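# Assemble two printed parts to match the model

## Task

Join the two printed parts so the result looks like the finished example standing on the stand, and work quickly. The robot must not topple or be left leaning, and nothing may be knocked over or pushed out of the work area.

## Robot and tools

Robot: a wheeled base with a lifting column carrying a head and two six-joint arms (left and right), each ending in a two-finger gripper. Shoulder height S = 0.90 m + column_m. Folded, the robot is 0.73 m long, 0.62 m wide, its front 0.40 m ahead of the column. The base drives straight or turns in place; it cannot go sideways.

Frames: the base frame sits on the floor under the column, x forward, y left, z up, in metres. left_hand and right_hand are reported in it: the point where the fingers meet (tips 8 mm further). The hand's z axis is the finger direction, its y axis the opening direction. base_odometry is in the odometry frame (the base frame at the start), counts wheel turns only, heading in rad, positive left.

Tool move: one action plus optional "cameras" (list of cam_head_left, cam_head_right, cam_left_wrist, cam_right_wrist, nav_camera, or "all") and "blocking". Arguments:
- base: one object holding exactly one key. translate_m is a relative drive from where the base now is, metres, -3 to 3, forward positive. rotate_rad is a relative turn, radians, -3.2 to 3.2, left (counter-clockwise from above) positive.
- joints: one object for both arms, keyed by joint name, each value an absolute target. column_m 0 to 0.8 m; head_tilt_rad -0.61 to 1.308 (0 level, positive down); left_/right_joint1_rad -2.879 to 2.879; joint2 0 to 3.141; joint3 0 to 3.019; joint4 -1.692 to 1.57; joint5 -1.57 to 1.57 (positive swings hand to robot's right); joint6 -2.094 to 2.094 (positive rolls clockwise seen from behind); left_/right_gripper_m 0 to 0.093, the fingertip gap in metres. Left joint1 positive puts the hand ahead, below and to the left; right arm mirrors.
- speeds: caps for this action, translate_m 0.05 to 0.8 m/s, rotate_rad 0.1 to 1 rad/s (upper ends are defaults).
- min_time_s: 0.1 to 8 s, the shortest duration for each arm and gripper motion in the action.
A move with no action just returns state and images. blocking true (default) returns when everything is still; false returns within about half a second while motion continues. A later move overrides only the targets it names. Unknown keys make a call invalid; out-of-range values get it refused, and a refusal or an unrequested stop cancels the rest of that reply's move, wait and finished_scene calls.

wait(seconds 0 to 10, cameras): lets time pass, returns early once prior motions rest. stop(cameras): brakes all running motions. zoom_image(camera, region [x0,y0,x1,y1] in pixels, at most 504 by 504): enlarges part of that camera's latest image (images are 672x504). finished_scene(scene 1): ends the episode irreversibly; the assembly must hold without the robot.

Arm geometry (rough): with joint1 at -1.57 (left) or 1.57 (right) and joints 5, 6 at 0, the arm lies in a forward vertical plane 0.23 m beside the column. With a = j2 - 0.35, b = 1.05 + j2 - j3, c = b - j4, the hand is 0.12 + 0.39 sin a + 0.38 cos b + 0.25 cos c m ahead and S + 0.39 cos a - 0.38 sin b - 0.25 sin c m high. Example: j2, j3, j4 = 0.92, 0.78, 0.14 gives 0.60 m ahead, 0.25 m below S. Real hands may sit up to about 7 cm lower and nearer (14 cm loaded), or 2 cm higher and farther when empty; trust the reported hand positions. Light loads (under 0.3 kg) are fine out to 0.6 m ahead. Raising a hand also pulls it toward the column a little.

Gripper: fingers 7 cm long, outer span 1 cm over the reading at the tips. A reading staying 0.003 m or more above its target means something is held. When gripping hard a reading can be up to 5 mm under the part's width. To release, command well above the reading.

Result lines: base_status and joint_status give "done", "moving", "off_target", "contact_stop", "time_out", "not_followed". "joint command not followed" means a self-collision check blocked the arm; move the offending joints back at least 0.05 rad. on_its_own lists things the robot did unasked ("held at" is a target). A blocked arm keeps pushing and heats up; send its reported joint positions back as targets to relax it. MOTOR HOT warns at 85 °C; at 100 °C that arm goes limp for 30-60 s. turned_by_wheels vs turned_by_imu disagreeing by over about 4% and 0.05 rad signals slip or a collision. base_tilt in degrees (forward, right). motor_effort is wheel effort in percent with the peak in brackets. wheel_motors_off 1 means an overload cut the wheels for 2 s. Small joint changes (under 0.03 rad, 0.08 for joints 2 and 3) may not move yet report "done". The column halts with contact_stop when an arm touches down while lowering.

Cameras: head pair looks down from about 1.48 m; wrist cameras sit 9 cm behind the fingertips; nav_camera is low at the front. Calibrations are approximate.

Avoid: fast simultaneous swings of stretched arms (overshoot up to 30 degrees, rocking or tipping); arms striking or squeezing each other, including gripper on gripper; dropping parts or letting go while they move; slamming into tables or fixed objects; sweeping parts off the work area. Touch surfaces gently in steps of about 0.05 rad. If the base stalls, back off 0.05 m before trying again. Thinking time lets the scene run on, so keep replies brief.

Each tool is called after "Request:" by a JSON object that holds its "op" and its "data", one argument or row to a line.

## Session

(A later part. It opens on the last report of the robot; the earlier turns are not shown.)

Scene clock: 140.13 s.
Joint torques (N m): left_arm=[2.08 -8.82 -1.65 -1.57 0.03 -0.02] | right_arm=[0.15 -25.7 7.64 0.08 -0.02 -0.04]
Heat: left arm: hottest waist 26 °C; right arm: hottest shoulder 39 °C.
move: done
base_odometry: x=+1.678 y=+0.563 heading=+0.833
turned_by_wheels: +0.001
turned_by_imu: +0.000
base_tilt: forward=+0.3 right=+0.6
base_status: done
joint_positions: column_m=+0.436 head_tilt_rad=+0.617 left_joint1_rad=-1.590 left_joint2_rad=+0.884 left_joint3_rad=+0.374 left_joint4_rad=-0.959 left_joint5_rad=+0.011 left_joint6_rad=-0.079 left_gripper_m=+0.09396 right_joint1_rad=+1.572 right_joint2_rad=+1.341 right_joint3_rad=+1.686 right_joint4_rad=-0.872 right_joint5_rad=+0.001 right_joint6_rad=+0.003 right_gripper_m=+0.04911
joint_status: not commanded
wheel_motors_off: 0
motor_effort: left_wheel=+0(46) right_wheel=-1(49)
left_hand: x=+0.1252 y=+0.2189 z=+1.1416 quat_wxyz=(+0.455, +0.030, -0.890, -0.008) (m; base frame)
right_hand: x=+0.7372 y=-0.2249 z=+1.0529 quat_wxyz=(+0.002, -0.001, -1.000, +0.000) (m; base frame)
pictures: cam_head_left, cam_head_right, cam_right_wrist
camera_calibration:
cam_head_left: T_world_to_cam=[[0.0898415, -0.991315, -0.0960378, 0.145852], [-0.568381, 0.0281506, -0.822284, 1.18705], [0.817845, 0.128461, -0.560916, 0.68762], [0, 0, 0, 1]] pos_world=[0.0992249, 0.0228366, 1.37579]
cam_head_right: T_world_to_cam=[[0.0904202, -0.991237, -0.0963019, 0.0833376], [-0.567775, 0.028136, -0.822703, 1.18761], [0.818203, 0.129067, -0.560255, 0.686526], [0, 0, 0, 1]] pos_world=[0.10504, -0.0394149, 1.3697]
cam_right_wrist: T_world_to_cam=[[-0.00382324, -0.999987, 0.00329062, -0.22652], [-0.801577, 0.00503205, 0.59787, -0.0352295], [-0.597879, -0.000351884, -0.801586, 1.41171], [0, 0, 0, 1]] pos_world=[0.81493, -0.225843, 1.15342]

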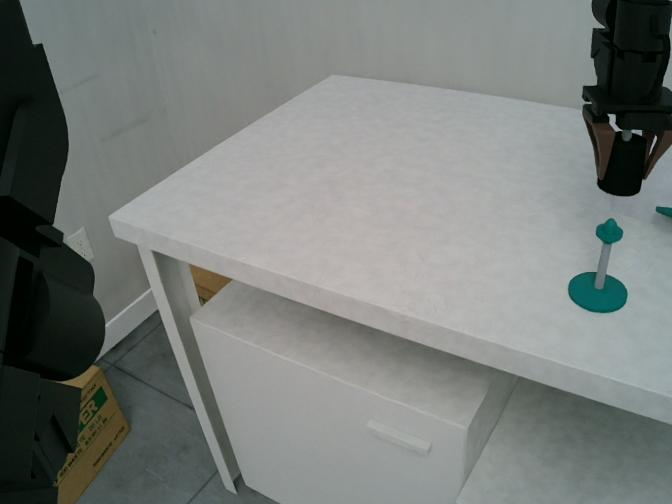

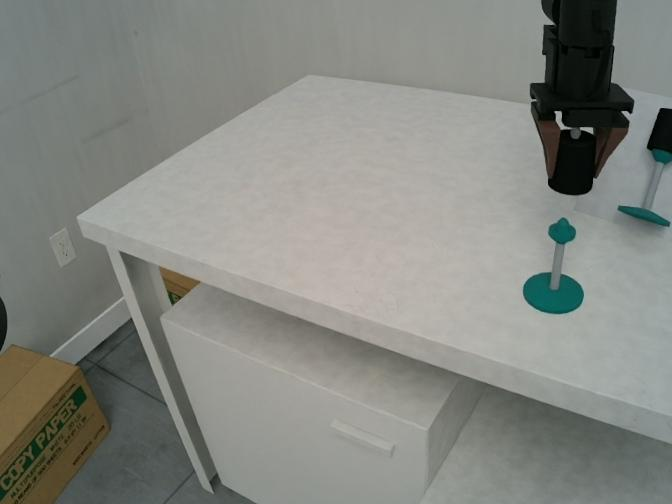

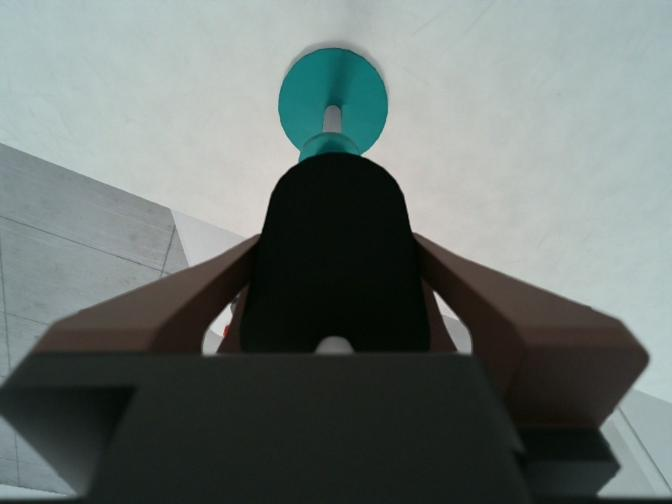

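Request:
{"op": "move", "data": {
  "base": {"rotate_rad": 0.006},
  "joints": {"column_m": 0.408},
  "cameras": ["cam_head_left","cam_head_right","cam_right_wrist"]
}}

Request:
{"op": "zoom_image", "data": {
  "camera": "cam_head_right",
  "region": [500, 100, 640, 260]
}}

Request:
{"op": "zoom_image", "data": {
  "camera": "cam_head_left",
  "region": [532, 100, 672, 260]
}}

Request:
{"op": "zoom_image", "data": {
  "camera": "cam_right_wrist",
  "region": [236, 30, 436, 180]
}}

Scene clock: 186.00 s.
Joint torques (N m): left_arm=[2.2 -8.82 -1.7 -1.57 0.04 -0.02] | right_arm=[0.56 -25.52 7.66 0.12 -0.05 -0.04]
Heat: left arm: hottest waist 26 °C; right arm: hottest shoulder 41 °C.
move: done
base_odometry: x=+1.678 y=+0.563 heading=+0.837
turned_by_wheels: +0.004
turned_by_imu: +0.004
base_tilt: forward=+0.2 right=+0.6
base_status: done
joint_positions: column_m=+0.408 head_tilt_rad=+0.617 left_joint1_rad=-1.590 left_joint2_rad=+0.884 left_joint3_rad=+0.375 left_joint4_rad=-0.959 left_joint5_rad=+0.011 left_joint6_rad=-0.079 left_gripper_m=+0.09396 right_joint1_rad=+1.572 right_joint2_rad=+1.341 right_joint3_rad=+1.686 right_joint4_rad=-0.872 right_joint5_rad=+0.000 right_joint6_rad=+0.003 right_gripper_m=+0.04911
joint_status: all done
wheel_motors_off: 0
motor_effort: left_wheel=+0(21) right_wheel=+2(41)
left_hand: x=+0.1256 y=+0.2189 z=+1.1137 quat_wxyz=(+0.455, +0.030, -0.890, -0.008) (m; base frame)
right_hand: x=+0.7372 y=-0.2248 z=+1.0250 quat_wxyz=(+0.002, -0.001, -1.000, +0.000) (m; base frame)
pictures: cam_head_left, cam_head_right, cam_right_wrist
camera_calibration:
cam_head_left: T_world_to_cam=[[0.0898492, -0.991314, -0.0960432, 0.143189], [-0.568315, 0.0281611, -0.822329, 1.16424], [0.817891, 0.128468, -0.560848, 0.67193], [0, 0, 0, 1]] pos_world=[0.0992249, 0.0228366, 1.34799]
cam_head_right: T_world_to_cam=[[0.090428, -0.991235, -0.0963072, 0.0806668], [-0.567708, 0.0281465, -0.822748, 1.16479], [0.818248, 0.129074, -0.560187, 0.670855], [0, 0, 0, 1]] pos_world=[0.10504, -0.0394149, 1.3419]
cam_right_wrist: T_world_to_cam=[[-0.00385367, -0.999989, 0.00257016, -0.225494], [-0.801578, 0.00462569, 0.597873, -0.0187024], [-0.597878, 0.000243819, -0.801587, 1.38956], [0, 0, 0, 1]] pos_world=[0.814929, -0.225744, 1.12562]

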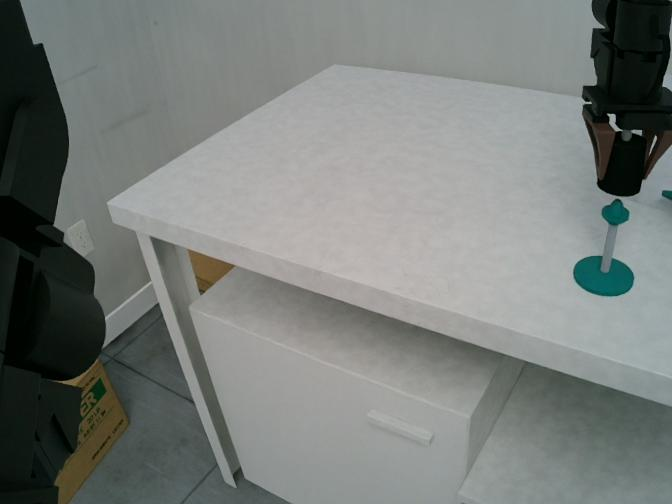

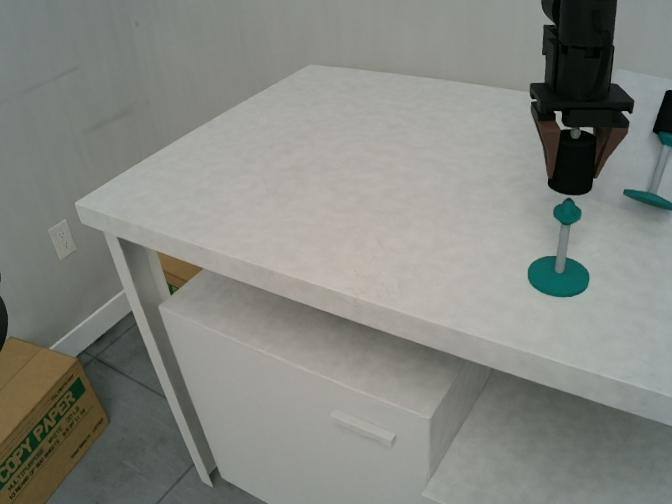

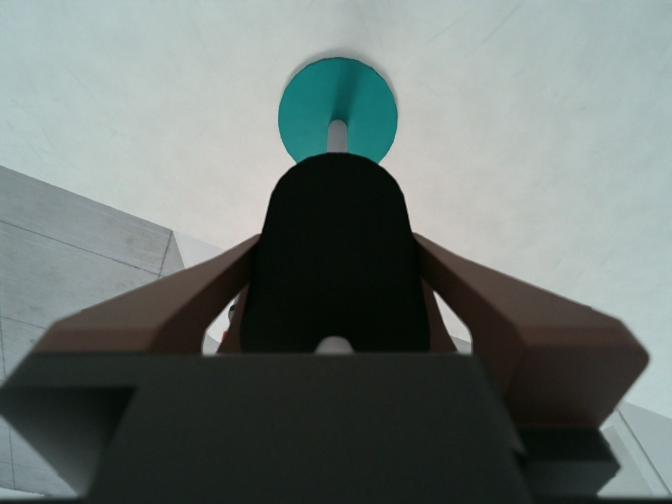

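Scaled by 3.150 from the camera's 672x504 image, which has a finer 960x720 frame.

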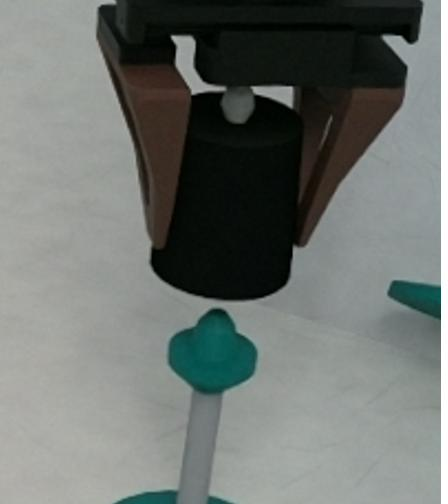

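Scaled by 3.150 from the camera's 672x504 image, which has a finer 960x720 frame.

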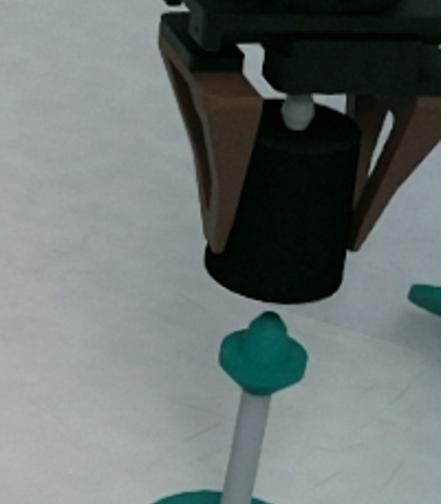

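Scaled by 2.520 from the camera's 672x504 image, which has a finer 960x720 frame.

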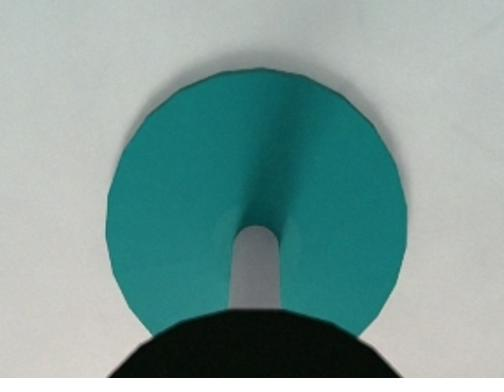

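Request:
{"op": "move", "data": {
  "joints": {"column_m": 0.39}
}}

Request:
{"op": "move", "data": {
  "joints": {"column_m": 0.378},
  "cameras": ["cam_head_left","cam_head_right","cam_right_wrist"]
}}

Request:
{"op": "zoom_image", "data": {
  "camera": "cam_head_right",
  "region": [500, 100, 640, 260]
}}

Request:
{"op": "zoom_image", "data": {
  "camera": "cam_head_left",
  "region": [532, 100, 672, 260]
}}

Scene clock: 204.97 s.
Joint torques (N m): left_arm=[2.2 -8.94 -1.72 -1.55 0.04 -0.02] | right_arm=[0.32 -25.23 7.54 0.05 -0.03 -0.04]
Heat: left arm: hottest waist 26 °C; right arm: hottest shoulder 42 °C.
move: done
base_odometry: x=+1.678 y=+0.563 heading=+0.837
turned_by_wheels: +0.000
turned_by_imu: -0.001
base_tilt: forward=+0.3 right=+0.6
base_status: not commanded
joint_positions: column_m=+0.390 head_tilt_rad=+0.617 left_joint1_rad=-1.590 left_joint2_rad=+0.884 left_joint3_rad=+0.375 left_joint4_rad=-0.959 left_joint5_rad=+0.011 left_joint6_rad=-0.079 left_gripper_m=+0.09396 right_joint1_rad=+1.572 right_joint2_rad=+1.342 right_joint3_rad=+1.686 right_joint4_rad=-0.872 right_joint5_rad=+0.000 right_joint6_rad=+0.003 right_gripper_m=+0.04911
joint_status: all done
wheel_motors_off: 0
motor_effort: left_wheel=+2(3) right_wheel=+2(3)
left_hand: x=+0.1256 y=+0.2189 z=+1.0956 quat_wxyz=(+0.455, +0.030, -0.890, -0.008) (m; base frame)
right_hand: x=+0.7370 y=-0.2248 z=+1.0066 quat_wxyz=(+0.002, -0.001, -1.000, +0.000) (m; base frame)
pictures: none

Scene clock: 205.70 s.
Joint torques (N m): left_arm=[2.26 -8.82 -1.72 -1.59 0.04 -0.02] | right_arm=[-0.62 -25.41 7.53 0.13 -0.01 -0.04]
Heat: left arm: hottest waist 26 °C; right arm: hottest shoulder 41 °C.
move: done
base_odometry: x=+1.678 y=+0.563 heading=+0.837
turned_by_wheels: +0.000
turned_by_imu: +0.000
base_tilt: forward=+0.3 right=+0.5
base_status: not commanded
joint_positions: column_m=+0.378 head_tilt_rad=+0.617 left_joint1_rad=-1.590 left_joint2_rad=+0.884 left_joint3_rad=+0.375 left_joint4_rad=-0.959 left_joint5_rad=+0.011 left_joint6_rad=-0.079 left_gripper_m=+0.09396 right_joint1_rad=+1.572 right_joint2_rad=+1.342 right_joint3_rad=+1.686 right_joint4_rad=-0.872 right_joint5_rad=+0.000 right_joint6_rad=+0.003 right_gripper_m=+0.04911
joint_status: all done
wheel_motors_off: 0
motor_effort: left_wheel=-3(3) right_wheel=+3(3)
left_hand: x=+0.1256 y=+0.2189 z=+1.0837 quat_wxyz=(+0.455, +0.030, -0.890, -0.008) (m; base frame)
right_hand: x=+0.7370 y=-0.2248 z=+0.9946 quat_wxyz=(+0.002, -0.001, -1.000, +0.000) (m; base frame)
pictures: cam_head_left, cam_head_right, cam_right_wrist
camera_calibration:
cam_head_left: T_world_to_cam=[[0.0898492, -0.991314, -0.0960432, 0.140307], [-0.568315, 0.0281611, -0.822329, 1.13957], [0.817891, 0.128468, -0.560848, 0.655105], [0, 0, 0, 1]] pos_world=[0.0992249, 0.0228366, 1.31799]
cam_head_right: T_world_to_cam=[[0.090428, -0.991235, -0.0963072, 0.0777776], [-0.567708, 0.0281465, -0.822748, 1.14011], [0.818248, 0.129074, -0.560187, 0.65405], [0, 0, 0, 1]] pos_world=[0.10504, -0.0394149, 1.3119]
cam_right_wrist: T_world_to_cam=[[-0.0038516, -0.999989, 0.00257294, -0.225421], [-0.801147, 0.00462553, 0.59845, -0.00146988], [-0.598455, 0.000243685, -0.801156, 1.36497], [0, 0, 0, 1]] pos_world=[0.81483, -0.225744, 1.09502]

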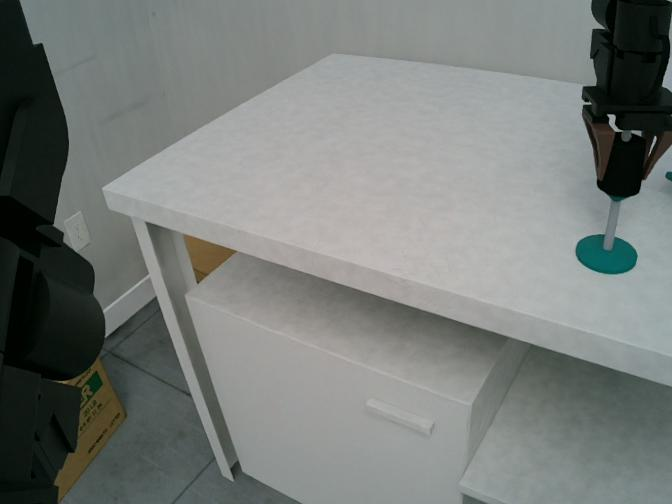

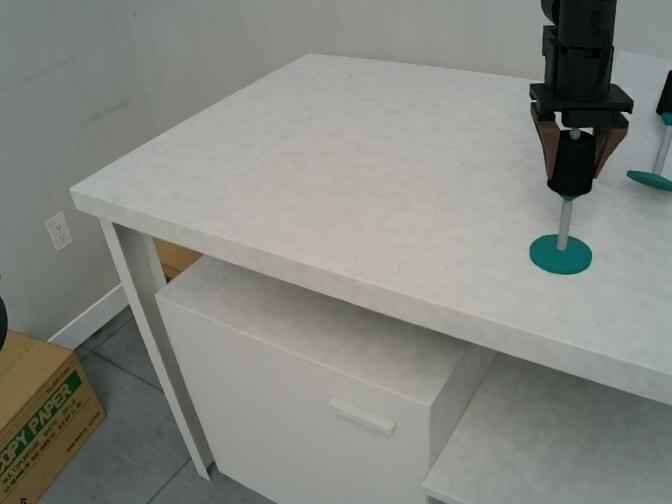

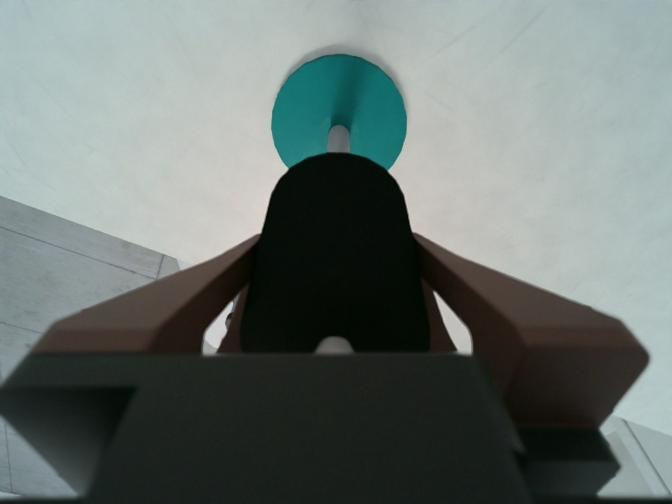

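Scaled by 3.150 from the camera's 672x504 image, which has a finer 960x720 frame.

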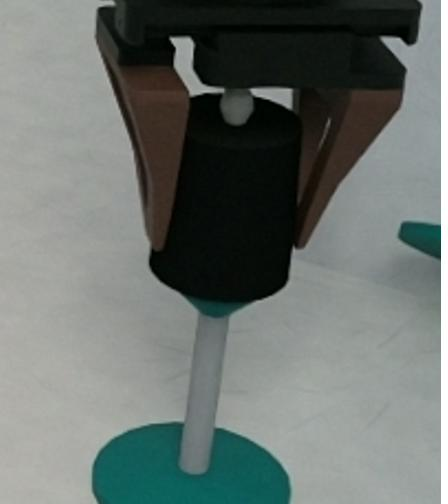

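Scaled by 3.150 from the camera's 672x504 image, which has a finer 960x720 frame.

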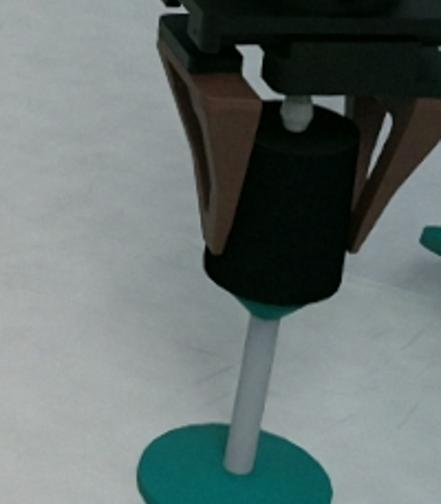

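Request:
{"op": "move", "data": {
  "joints": {"column_m": 0.371}
}}

Request:
{"op": "move", "data": {
  "joints": {"column_m": 0.365},
  "cameras": ["cam_head_left","cam_head_right","cam_right_wrist"]
}}

Request:
{"op": "zoom_image", "data": {
  "camera": "cam_head_right",
  "region": [500, 100, 640, 260]
}}

Scene clock: 210.10 s.
Joint torques (N m): left_arm=[2.14 -8.94 -1.73 -1.55 0.04 -0.02] | right_arm=[-0.32 -24.76 7.61 0.28 -0.03 -0.05]
Heat: left arm: hottest waist 26 °C; right arm: hottest shoulder 41 °C.
move: done
base_odometry: x=+1.678 y=+0.563 heading=+0.837
turned_by_wheels: +0.000
turned_by_imu: -0.001
base_tilt: forward=+0.4 right=+0.5
base_status: not commanded
joint_positions: column_m=+0.371 head_tilt_rad=+0.617 left_joint1_rad=-1.590 left_joint2_rad=+0.884 left_joint3_rad=+0.375 left_joint4_rad=-0.959 left_joint5_rad=+0.011 left_joint6_rad=-0.079 left_gripper_m=+0.09396 right_joint1_rad=+1.572 right_joint2_rad=+1.334 right_joint3_rad=+1.686 right_joint4_rad=-0.872 right_joint5_rad=+0.000 right_joint6_rad=+0.003 right_gripper_m=+0.04911
joint_status: all done
wheel_motors_off: 0
motor_effort: left_wheel=-5(5) right_wheel=+4(4)
left_hand: x=+0.1256 y=+0.2189 z=+1.0766 quat_wxyz=(+0.455, +0.030, -0.890, -0.008) (m; base frame)
right_hand: x=+0.7393 y=-0.2248 z=+0.9925 quat_wxyz=(-0.002, -0.001, -1.000, +0.000) (m; base frame)
pictures: none

Scene clock: 210.70 s.
Joint torques (N m): left_arm=[2.14 -8.88 -1.7 -1.55 0.04 -0.03] | right_arm=[-0.09 -24 7.8 0.1 -0.06 -0.04]
Heat: left arm: hottest waist 26 °C; right arm: hottest shoulder 41 °C.
move: done
base_odometry: x=+1.678 y=+0.563 heading=+0.837
turned_by_wheels: +0.000
turned_by_imu: +0.000
base_tilt: forward=+0.2 right=+0.6
base_status: not commanded
joint_positions: column_m=+0.365 head_tilt_rad=+0.617 left_joint1_rad=-1.590 left_joint2_rad=+0.884 left_joint3_rad=+0.375 left_joint4_rad=-0.959 left_joint5_rad=+0.011 left_joint6_rad=-0.079 left_gripper_m=+0.09396 right_joint1_rad=+1.572 right_joint2_rad=+1.324 right_joint3_rad=+1.686 right_joint4_rad=-0.872 right_joint5_rad=+0.000 right_joint6_rad=+0.003 right_gripper_m=+0.04911
joint_status: all done
wheel_motors_off: 0
motor_effort: left_wheel=-2(4) right_wheel=+4(4)
left_hand: x=+0.1256 y=+0.2189 z=+1.0707 quat_wxyz=(+0.455, +0.030, -0.890, -0.008) (m; base frame)
right_hand: x=+0.7419 y=-0.2248 z=+0.9924 quat_wxyz=(-0.007, -0.001, -1.000, +0.000) (m; base frame)
pictures: cam_head_left, cam_head_right, cam_right_wrist
camera_calibration:
cam_head_left: T_world_to_cam=[[0.0898492, -0.991314, -0.0960432, 0.139059], [-0.568315, 0.0281611, -0.822329, 1.12888], [0.817891, 0.128468, -0.560848, 0.647814], [0, 0, 0, 1]] pos_world=[0.0992249, 0.0228366, 1.30499]
cam_head_right: T_world_to_cam=[[0.090428, -0.991235, -0.0963072, 0.0765256], [-0.567708, 0.0281465, -0.822748, 1.12941], [0.818248, 0.129074, -0.560187, 0.646767], [0, 0, 0, 1]] pos_world=[0.10504, -0.0394149, 1.2989]
cam_right_wrist: T_world_to_cam=[[-0.00389651, -0.999989, 0.00250488, -0.225295], [-0.811535, 0.00462577, 0.584286, 0.0255392], [-0.584291, 0.00024388, -0.811544, 1.36603], [0, 0, 0, 1]] pos_world=[0.818007, -0.225744, 1.09423]

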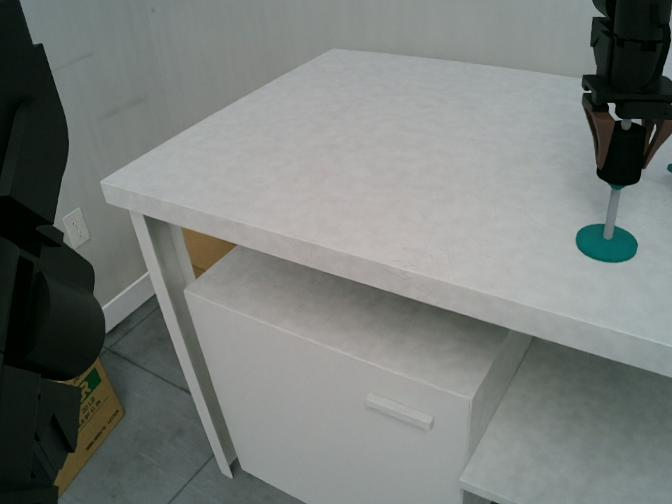

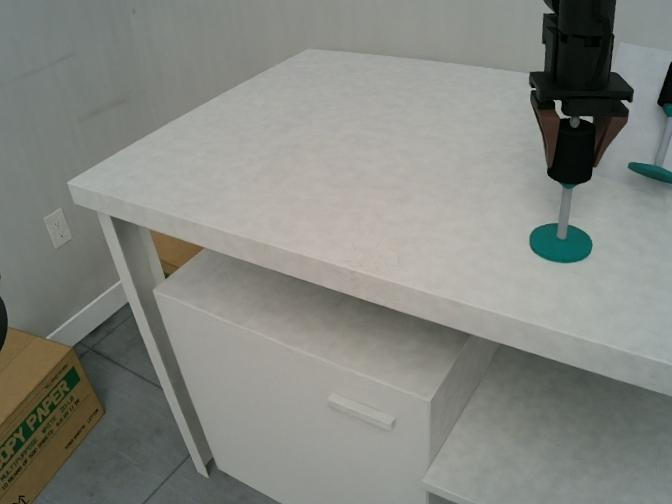

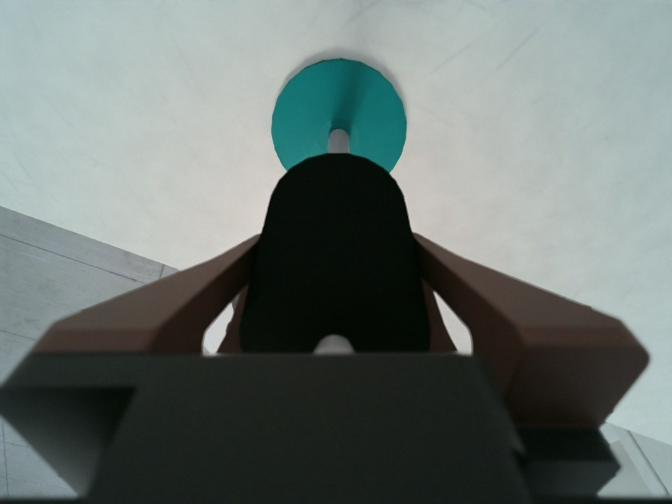

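Scaled by 3.150 from the camera's 672x504 image, which has a finer 960x720 frame.

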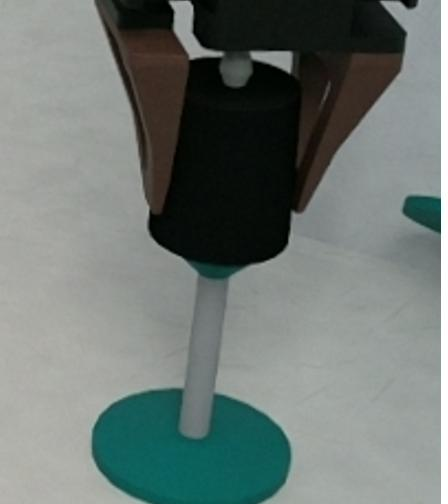

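Request:
{"op": "move", "data": {
  "joints": {"column_m": 0.375}
}}

Request:
{"op": "move", "data": {
  "joints": {"right_gripper_m": 0.09},
  "min_time_s": 3,
  "cameras": ["cam_head_right","cam_head_left","cam_right_wrist"]
}}

Request:
{"op": "zoom_image", "data": {
  "camera": "cam_head_right",
  "region": [500, 100, 640, 260]
}}

Scene clock: 230.07 s.
Joint torques (N m): left_arm=[2.2 -8.82 -1.7 -1.57 0.04 -0.02] | right_arm=[-0.44 -23.65 7.56 -0.08 0.01 -0.03]
Heat: left arm: hottest waist 26 °C; right arm: hottest shoulder 37 °C.
move: done
base_odometry: x=+1.678 y=+0.563 heading=+0.837
turned_by_wheels: +0.000
turned_by_imu: -0.001
base_tilt: forward=+0.2 right=+0.5
base_status: not commanded
joint_positions: column_m=+0.375 head_tilt_rad=+0.617 left_joint1_rad=-1.590 left_joint2_rad=+0.884 left_joint3_rad=+0.375 left_joint4_rad=-0.959 left_joint5_rad=+0.011 left_joint6_rad=-0.079 left_gripper_m=+0.09396 right_joint1_rad=+1.572 right_joint2_rad=+1.332 right_joint3_rad=+1.686 right_joint4_rad=-0.872 right_joint5_rad=+0.000 right_joint6_rad=+0.003 right_gripper_m=+0.04911
joint_status: all done
wheel_motors_off: 0
motor_effort: left_wheel=-3(4) right_wheel=+4(4)
left_hand: x=+0.1256 y=+0.2189 z=+1.0805 quat_wxyz=(+0.455, +0.030, -0.890, -0.008) (m; base frame)
right_hand: x=+0.7398 y=-0.2248 z=+0.9975 quat_wxyz=(-0.003, -0.001, -1.000, +0.000) (m; base frame)
pictures: none

Scene clock: 233.37 s.
Joint torques (N m): left_arm=[2.2 -8.82 -1.7 -1.58 0.04 -0.02] | right_arm=[-0.21 -24.35 7.68 0.02 -0.02 -0.02]
Heat: left arm: hottest waist 26 °C; right arm: hottest shoulder 38 °C.
move: done
base_odometry: x=+1.678 y=+0.563 heading=+0.837
turned_by_wheels: +0.000
turned_by_imu: -0.001
base_tilt: forward=+0.3 right=+0.5
base_status: not commanded
joint_positions: column_m=+0.375 head_tilt_rad=+0.617 left_joint1_rad=-1.590 left_joint2_rad=+0.884 left_joint3_rad=+0.375 left_joint4_rad=-0.959 left_joint5_rad=+0.011 left_joint6_rad=-0.079 left_gripper_m=+0.09396 right_joint1_rad=+1.572 right_joint2_rad=+1.332 right_joint3_rad=+1.686 right_joint4_rad=-0.872 right_joint5_rad=+0.000 right_joint6_rad=+0.003 right_gripper_m=+0.08992
joint_status: all done
wheel_motors_off: 0
motor_effort: left_wheel=-4(5) right_wheel=+4(4)
left_hand: x=+0.1256 y=+0.2189 z=+1.0805 quat_wxyz=(+0.455, +0.030, -0.890, -0.008) (m; base frame)
right_hand: x=+0.7398 y=-0.2248 z=+0.9975 quat_wxyz=(-0.003, -0.001, -1.000, +0.000) (m; base frame)
pictures: cam_head_left, cam_head_right, cam_right_wrist
camera_calibration:
cam_head_left: T_world_to_cam=[[0.0898492, -0.991314, -0.0960432, 0.14], [-0.568315, 0.0281611, -0.822329, 1.13694], [0.817891, 0.128468, -0.560848, 0.65331], [0, 0, 0, 1]] pos_world=[0.0992249, 0.0228366, 1.31479]
cam_head_right: T_world_to_cam=[[0.090428, -0.991235, -0.0963072, 0.0774694], [-0.567708, 0.0281465, -0.822748, 1.13747], [0.818248, 0.129074, -0.560187, 0.652257], [0, 0, 0, 1]] pos_world=[0.10504, -0.0394149, 1.3087]
cam_right_wrist: T_world_to_cam=[[-0.00387738, -0.999989, 0.00253445, -0.22536], [-0.807069, 0.0046258, 0.590439, 0.0113793], [-0.590444, 0.000243882, -0.807078, 1.36898], [0, 0, 0, 1]] pos_world=[0.816617, -0.225744, 1.09873]

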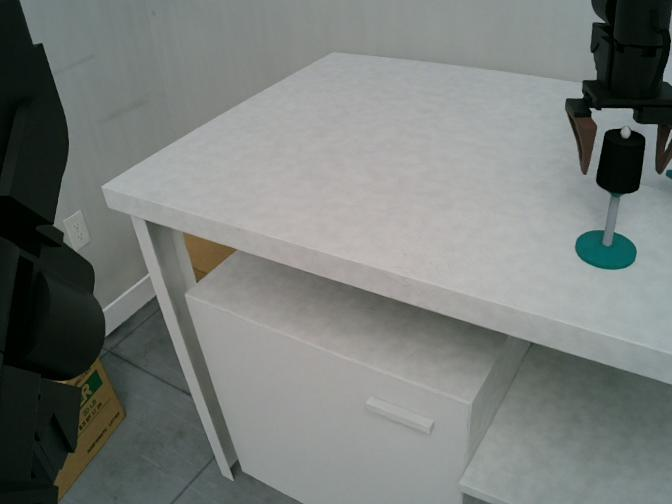

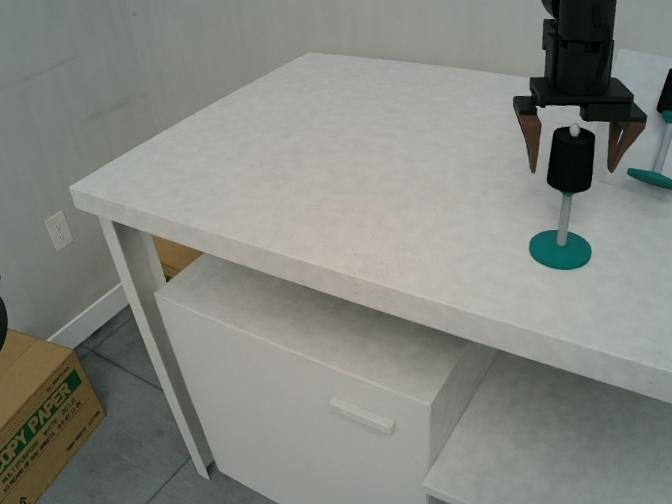

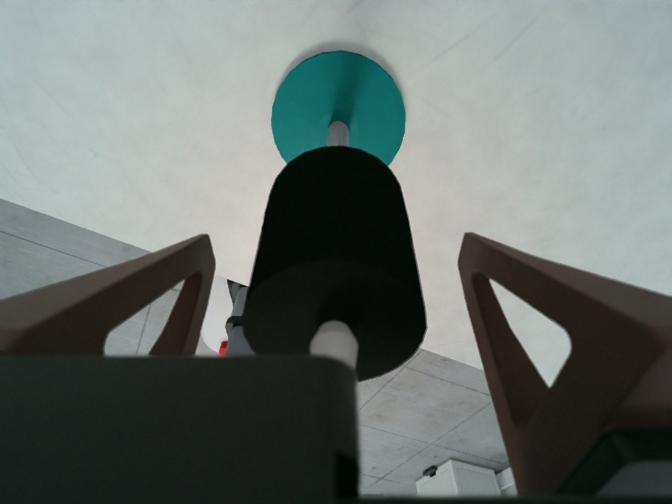

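Scaled by 3.150 from the camera's 672x504 image, which has a finer 960x720 frame.

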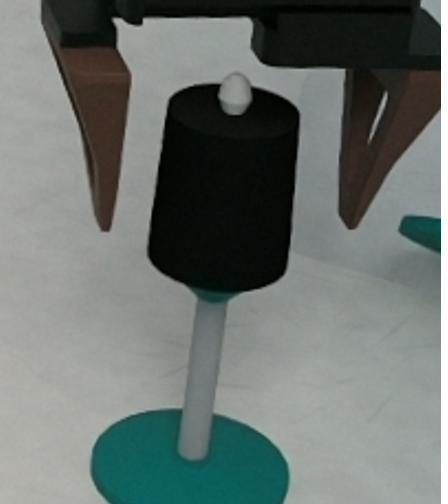

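Request:
{"op": "move", "data": {
  "joints": {"column_m": 0.53, "head_tilt_rad": 0.7},
  "cameras": ["cam_head_right","cam_head_left","cam_right_wrist"]
}}

Request:
{"op": "zoom_image", "data": {
  "camera": "cam_head_right",
  "region": [520, 150, 672, 320]
}}

Request:
{"op": "zoom_image", "data": {
  "camera": "cam_right_wrist",
  "region": [236, 40, 436, 240]
}}

Scene clock: 240.40 s.
Joint torques (N m): left_arm=[2.14 -8.82 -1.7 -1.57 0.04 -0.02] | right_arm=[-0.03 -24.88 7.68 0.02 -0.02 -0.04]
Heat: left arm: hottest waist 26 °C; right arm: hottest shoulder 39 °C.
move: done
base_odometry: x=+1.678 y=+0.563 heading=+0.837
turned_by_wheels: +0.000
turned_by_imu: -0.001
base_tilt: forward=+0.3 right=+0.5
base_status: not commanded
joint_positions: column_m=+0.530 head_tilt_rad=+0.703 left_joint1_rad=-1.590 left_joint2_rad=+0.884 left_joint3_rad=+0.375 left_joint4_rad=-0.959 left_joint5_rad=+0.011 left_joint6_rad=-0.079 left_gripper_m=+0.09396 right_joint1_rad=+1.572 right_joint2_rad=+1.332 right_joint3_rad=+1.686 right_joint4_rad=-0.872 right_joint5_rad=+0.000 right_joint6_rad=+0.003 right_gripper_m=+0.08992
joint_status: all done
wheel_motors_off: 0
motor_effort: left_wheel=-4(6) right_wheel=+4(4)
left_hand: x=+0.1256 y=+0.2189 z=+1.2355 quat_wxyz=(+0.455, +0.030, -0.890, -0.008) (m; base frame)
right_hand: x=+0.7397 y=-0.2248 z=+1.1523 quat_wxyz=(-0.003, -0.001, -1.000, +0.000) (m; base frame)
pictures: cam_head_left, cam_head_right, cam_right_wrist
camera_calibration:
cam_head_left: T_world_to_cam=[[0.0812979, -0.991315, -0.10337, 0.166425], [-0.636628, 0.0281509, -0.770657, 1.18953], [0.766874, 0.128461, -0.62881, 0.845835], [0, 0, 0, 1]] pos_world=[0.0951116, 0.0228366, 1.46579]
cam_head_right: T_world_to_cam=[[0.081852, -0.991237, -0.103683, 0.104005], [-0.63606, 0.0281364, -0.771126, 1.1902], [0.767286, 0.129067, -0.628183, 0.844685], [0, 0, 0, 1]] pos_world=[0.10041, -0.0394149, 1.45919]
cam_right_wrist: T_world_to_cam=[[-0.00387631, -0.999989, 0.00253657, -0.225756], [-0.806808, 0.00462608, 0.590795, -0.0807604], [-0.590801, 0.000243583, -0.806817, 1.49382], [0, 0, 0, 1]] pos_world=[0.816518, -0.225744, 1.25353]

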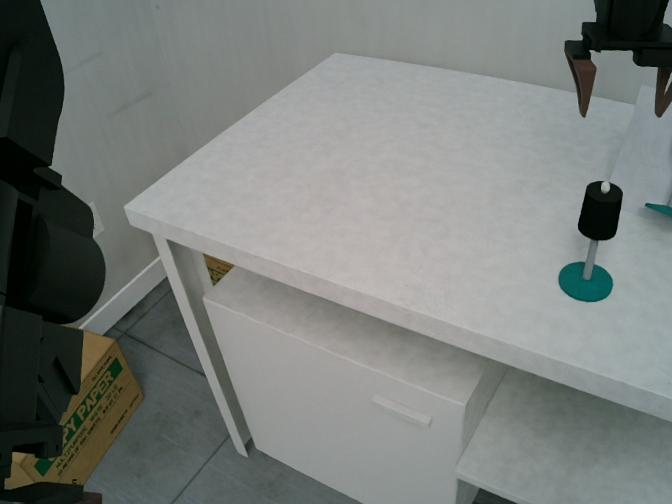

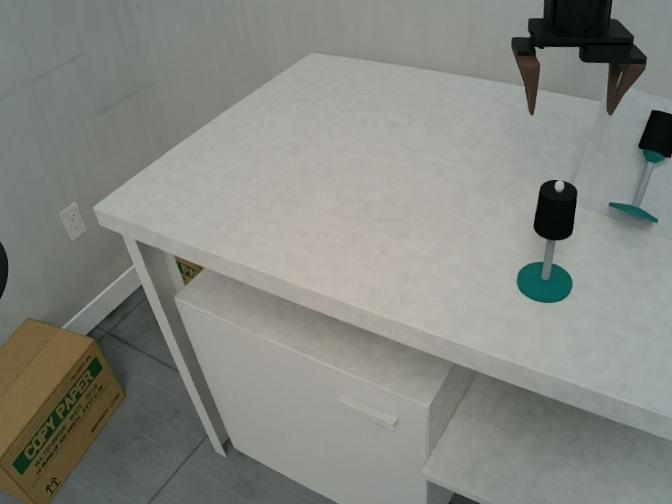

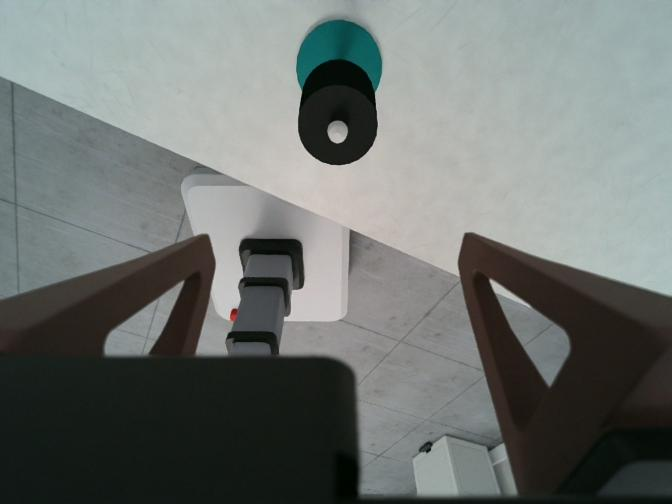

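Scaled by 2.965 from the camera's 672x504 image, which has a finer 960x720 frame.

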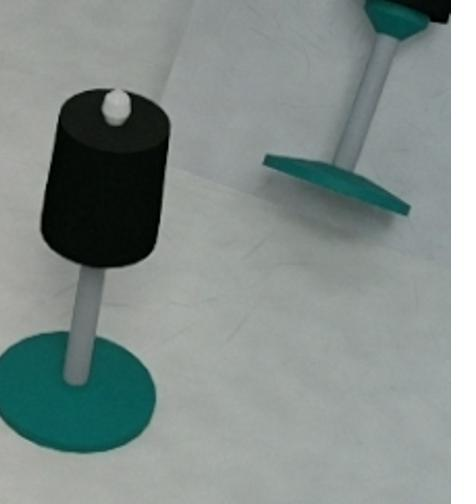

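Scaled by 2.520 from the camera's 672x504 image, which has a finer 960x720 frame.

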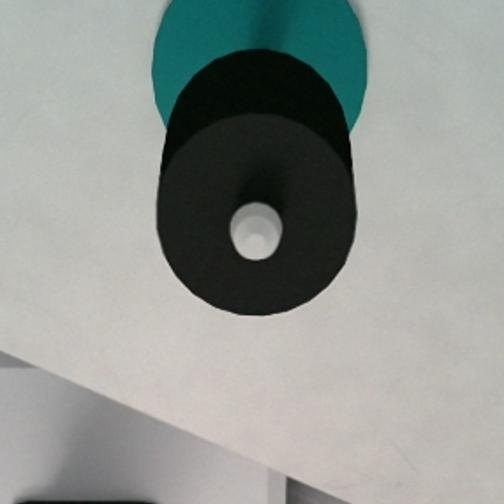

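Request:
{"op": "finished_scene", "data": {

}}

The scene is finished: the task was done.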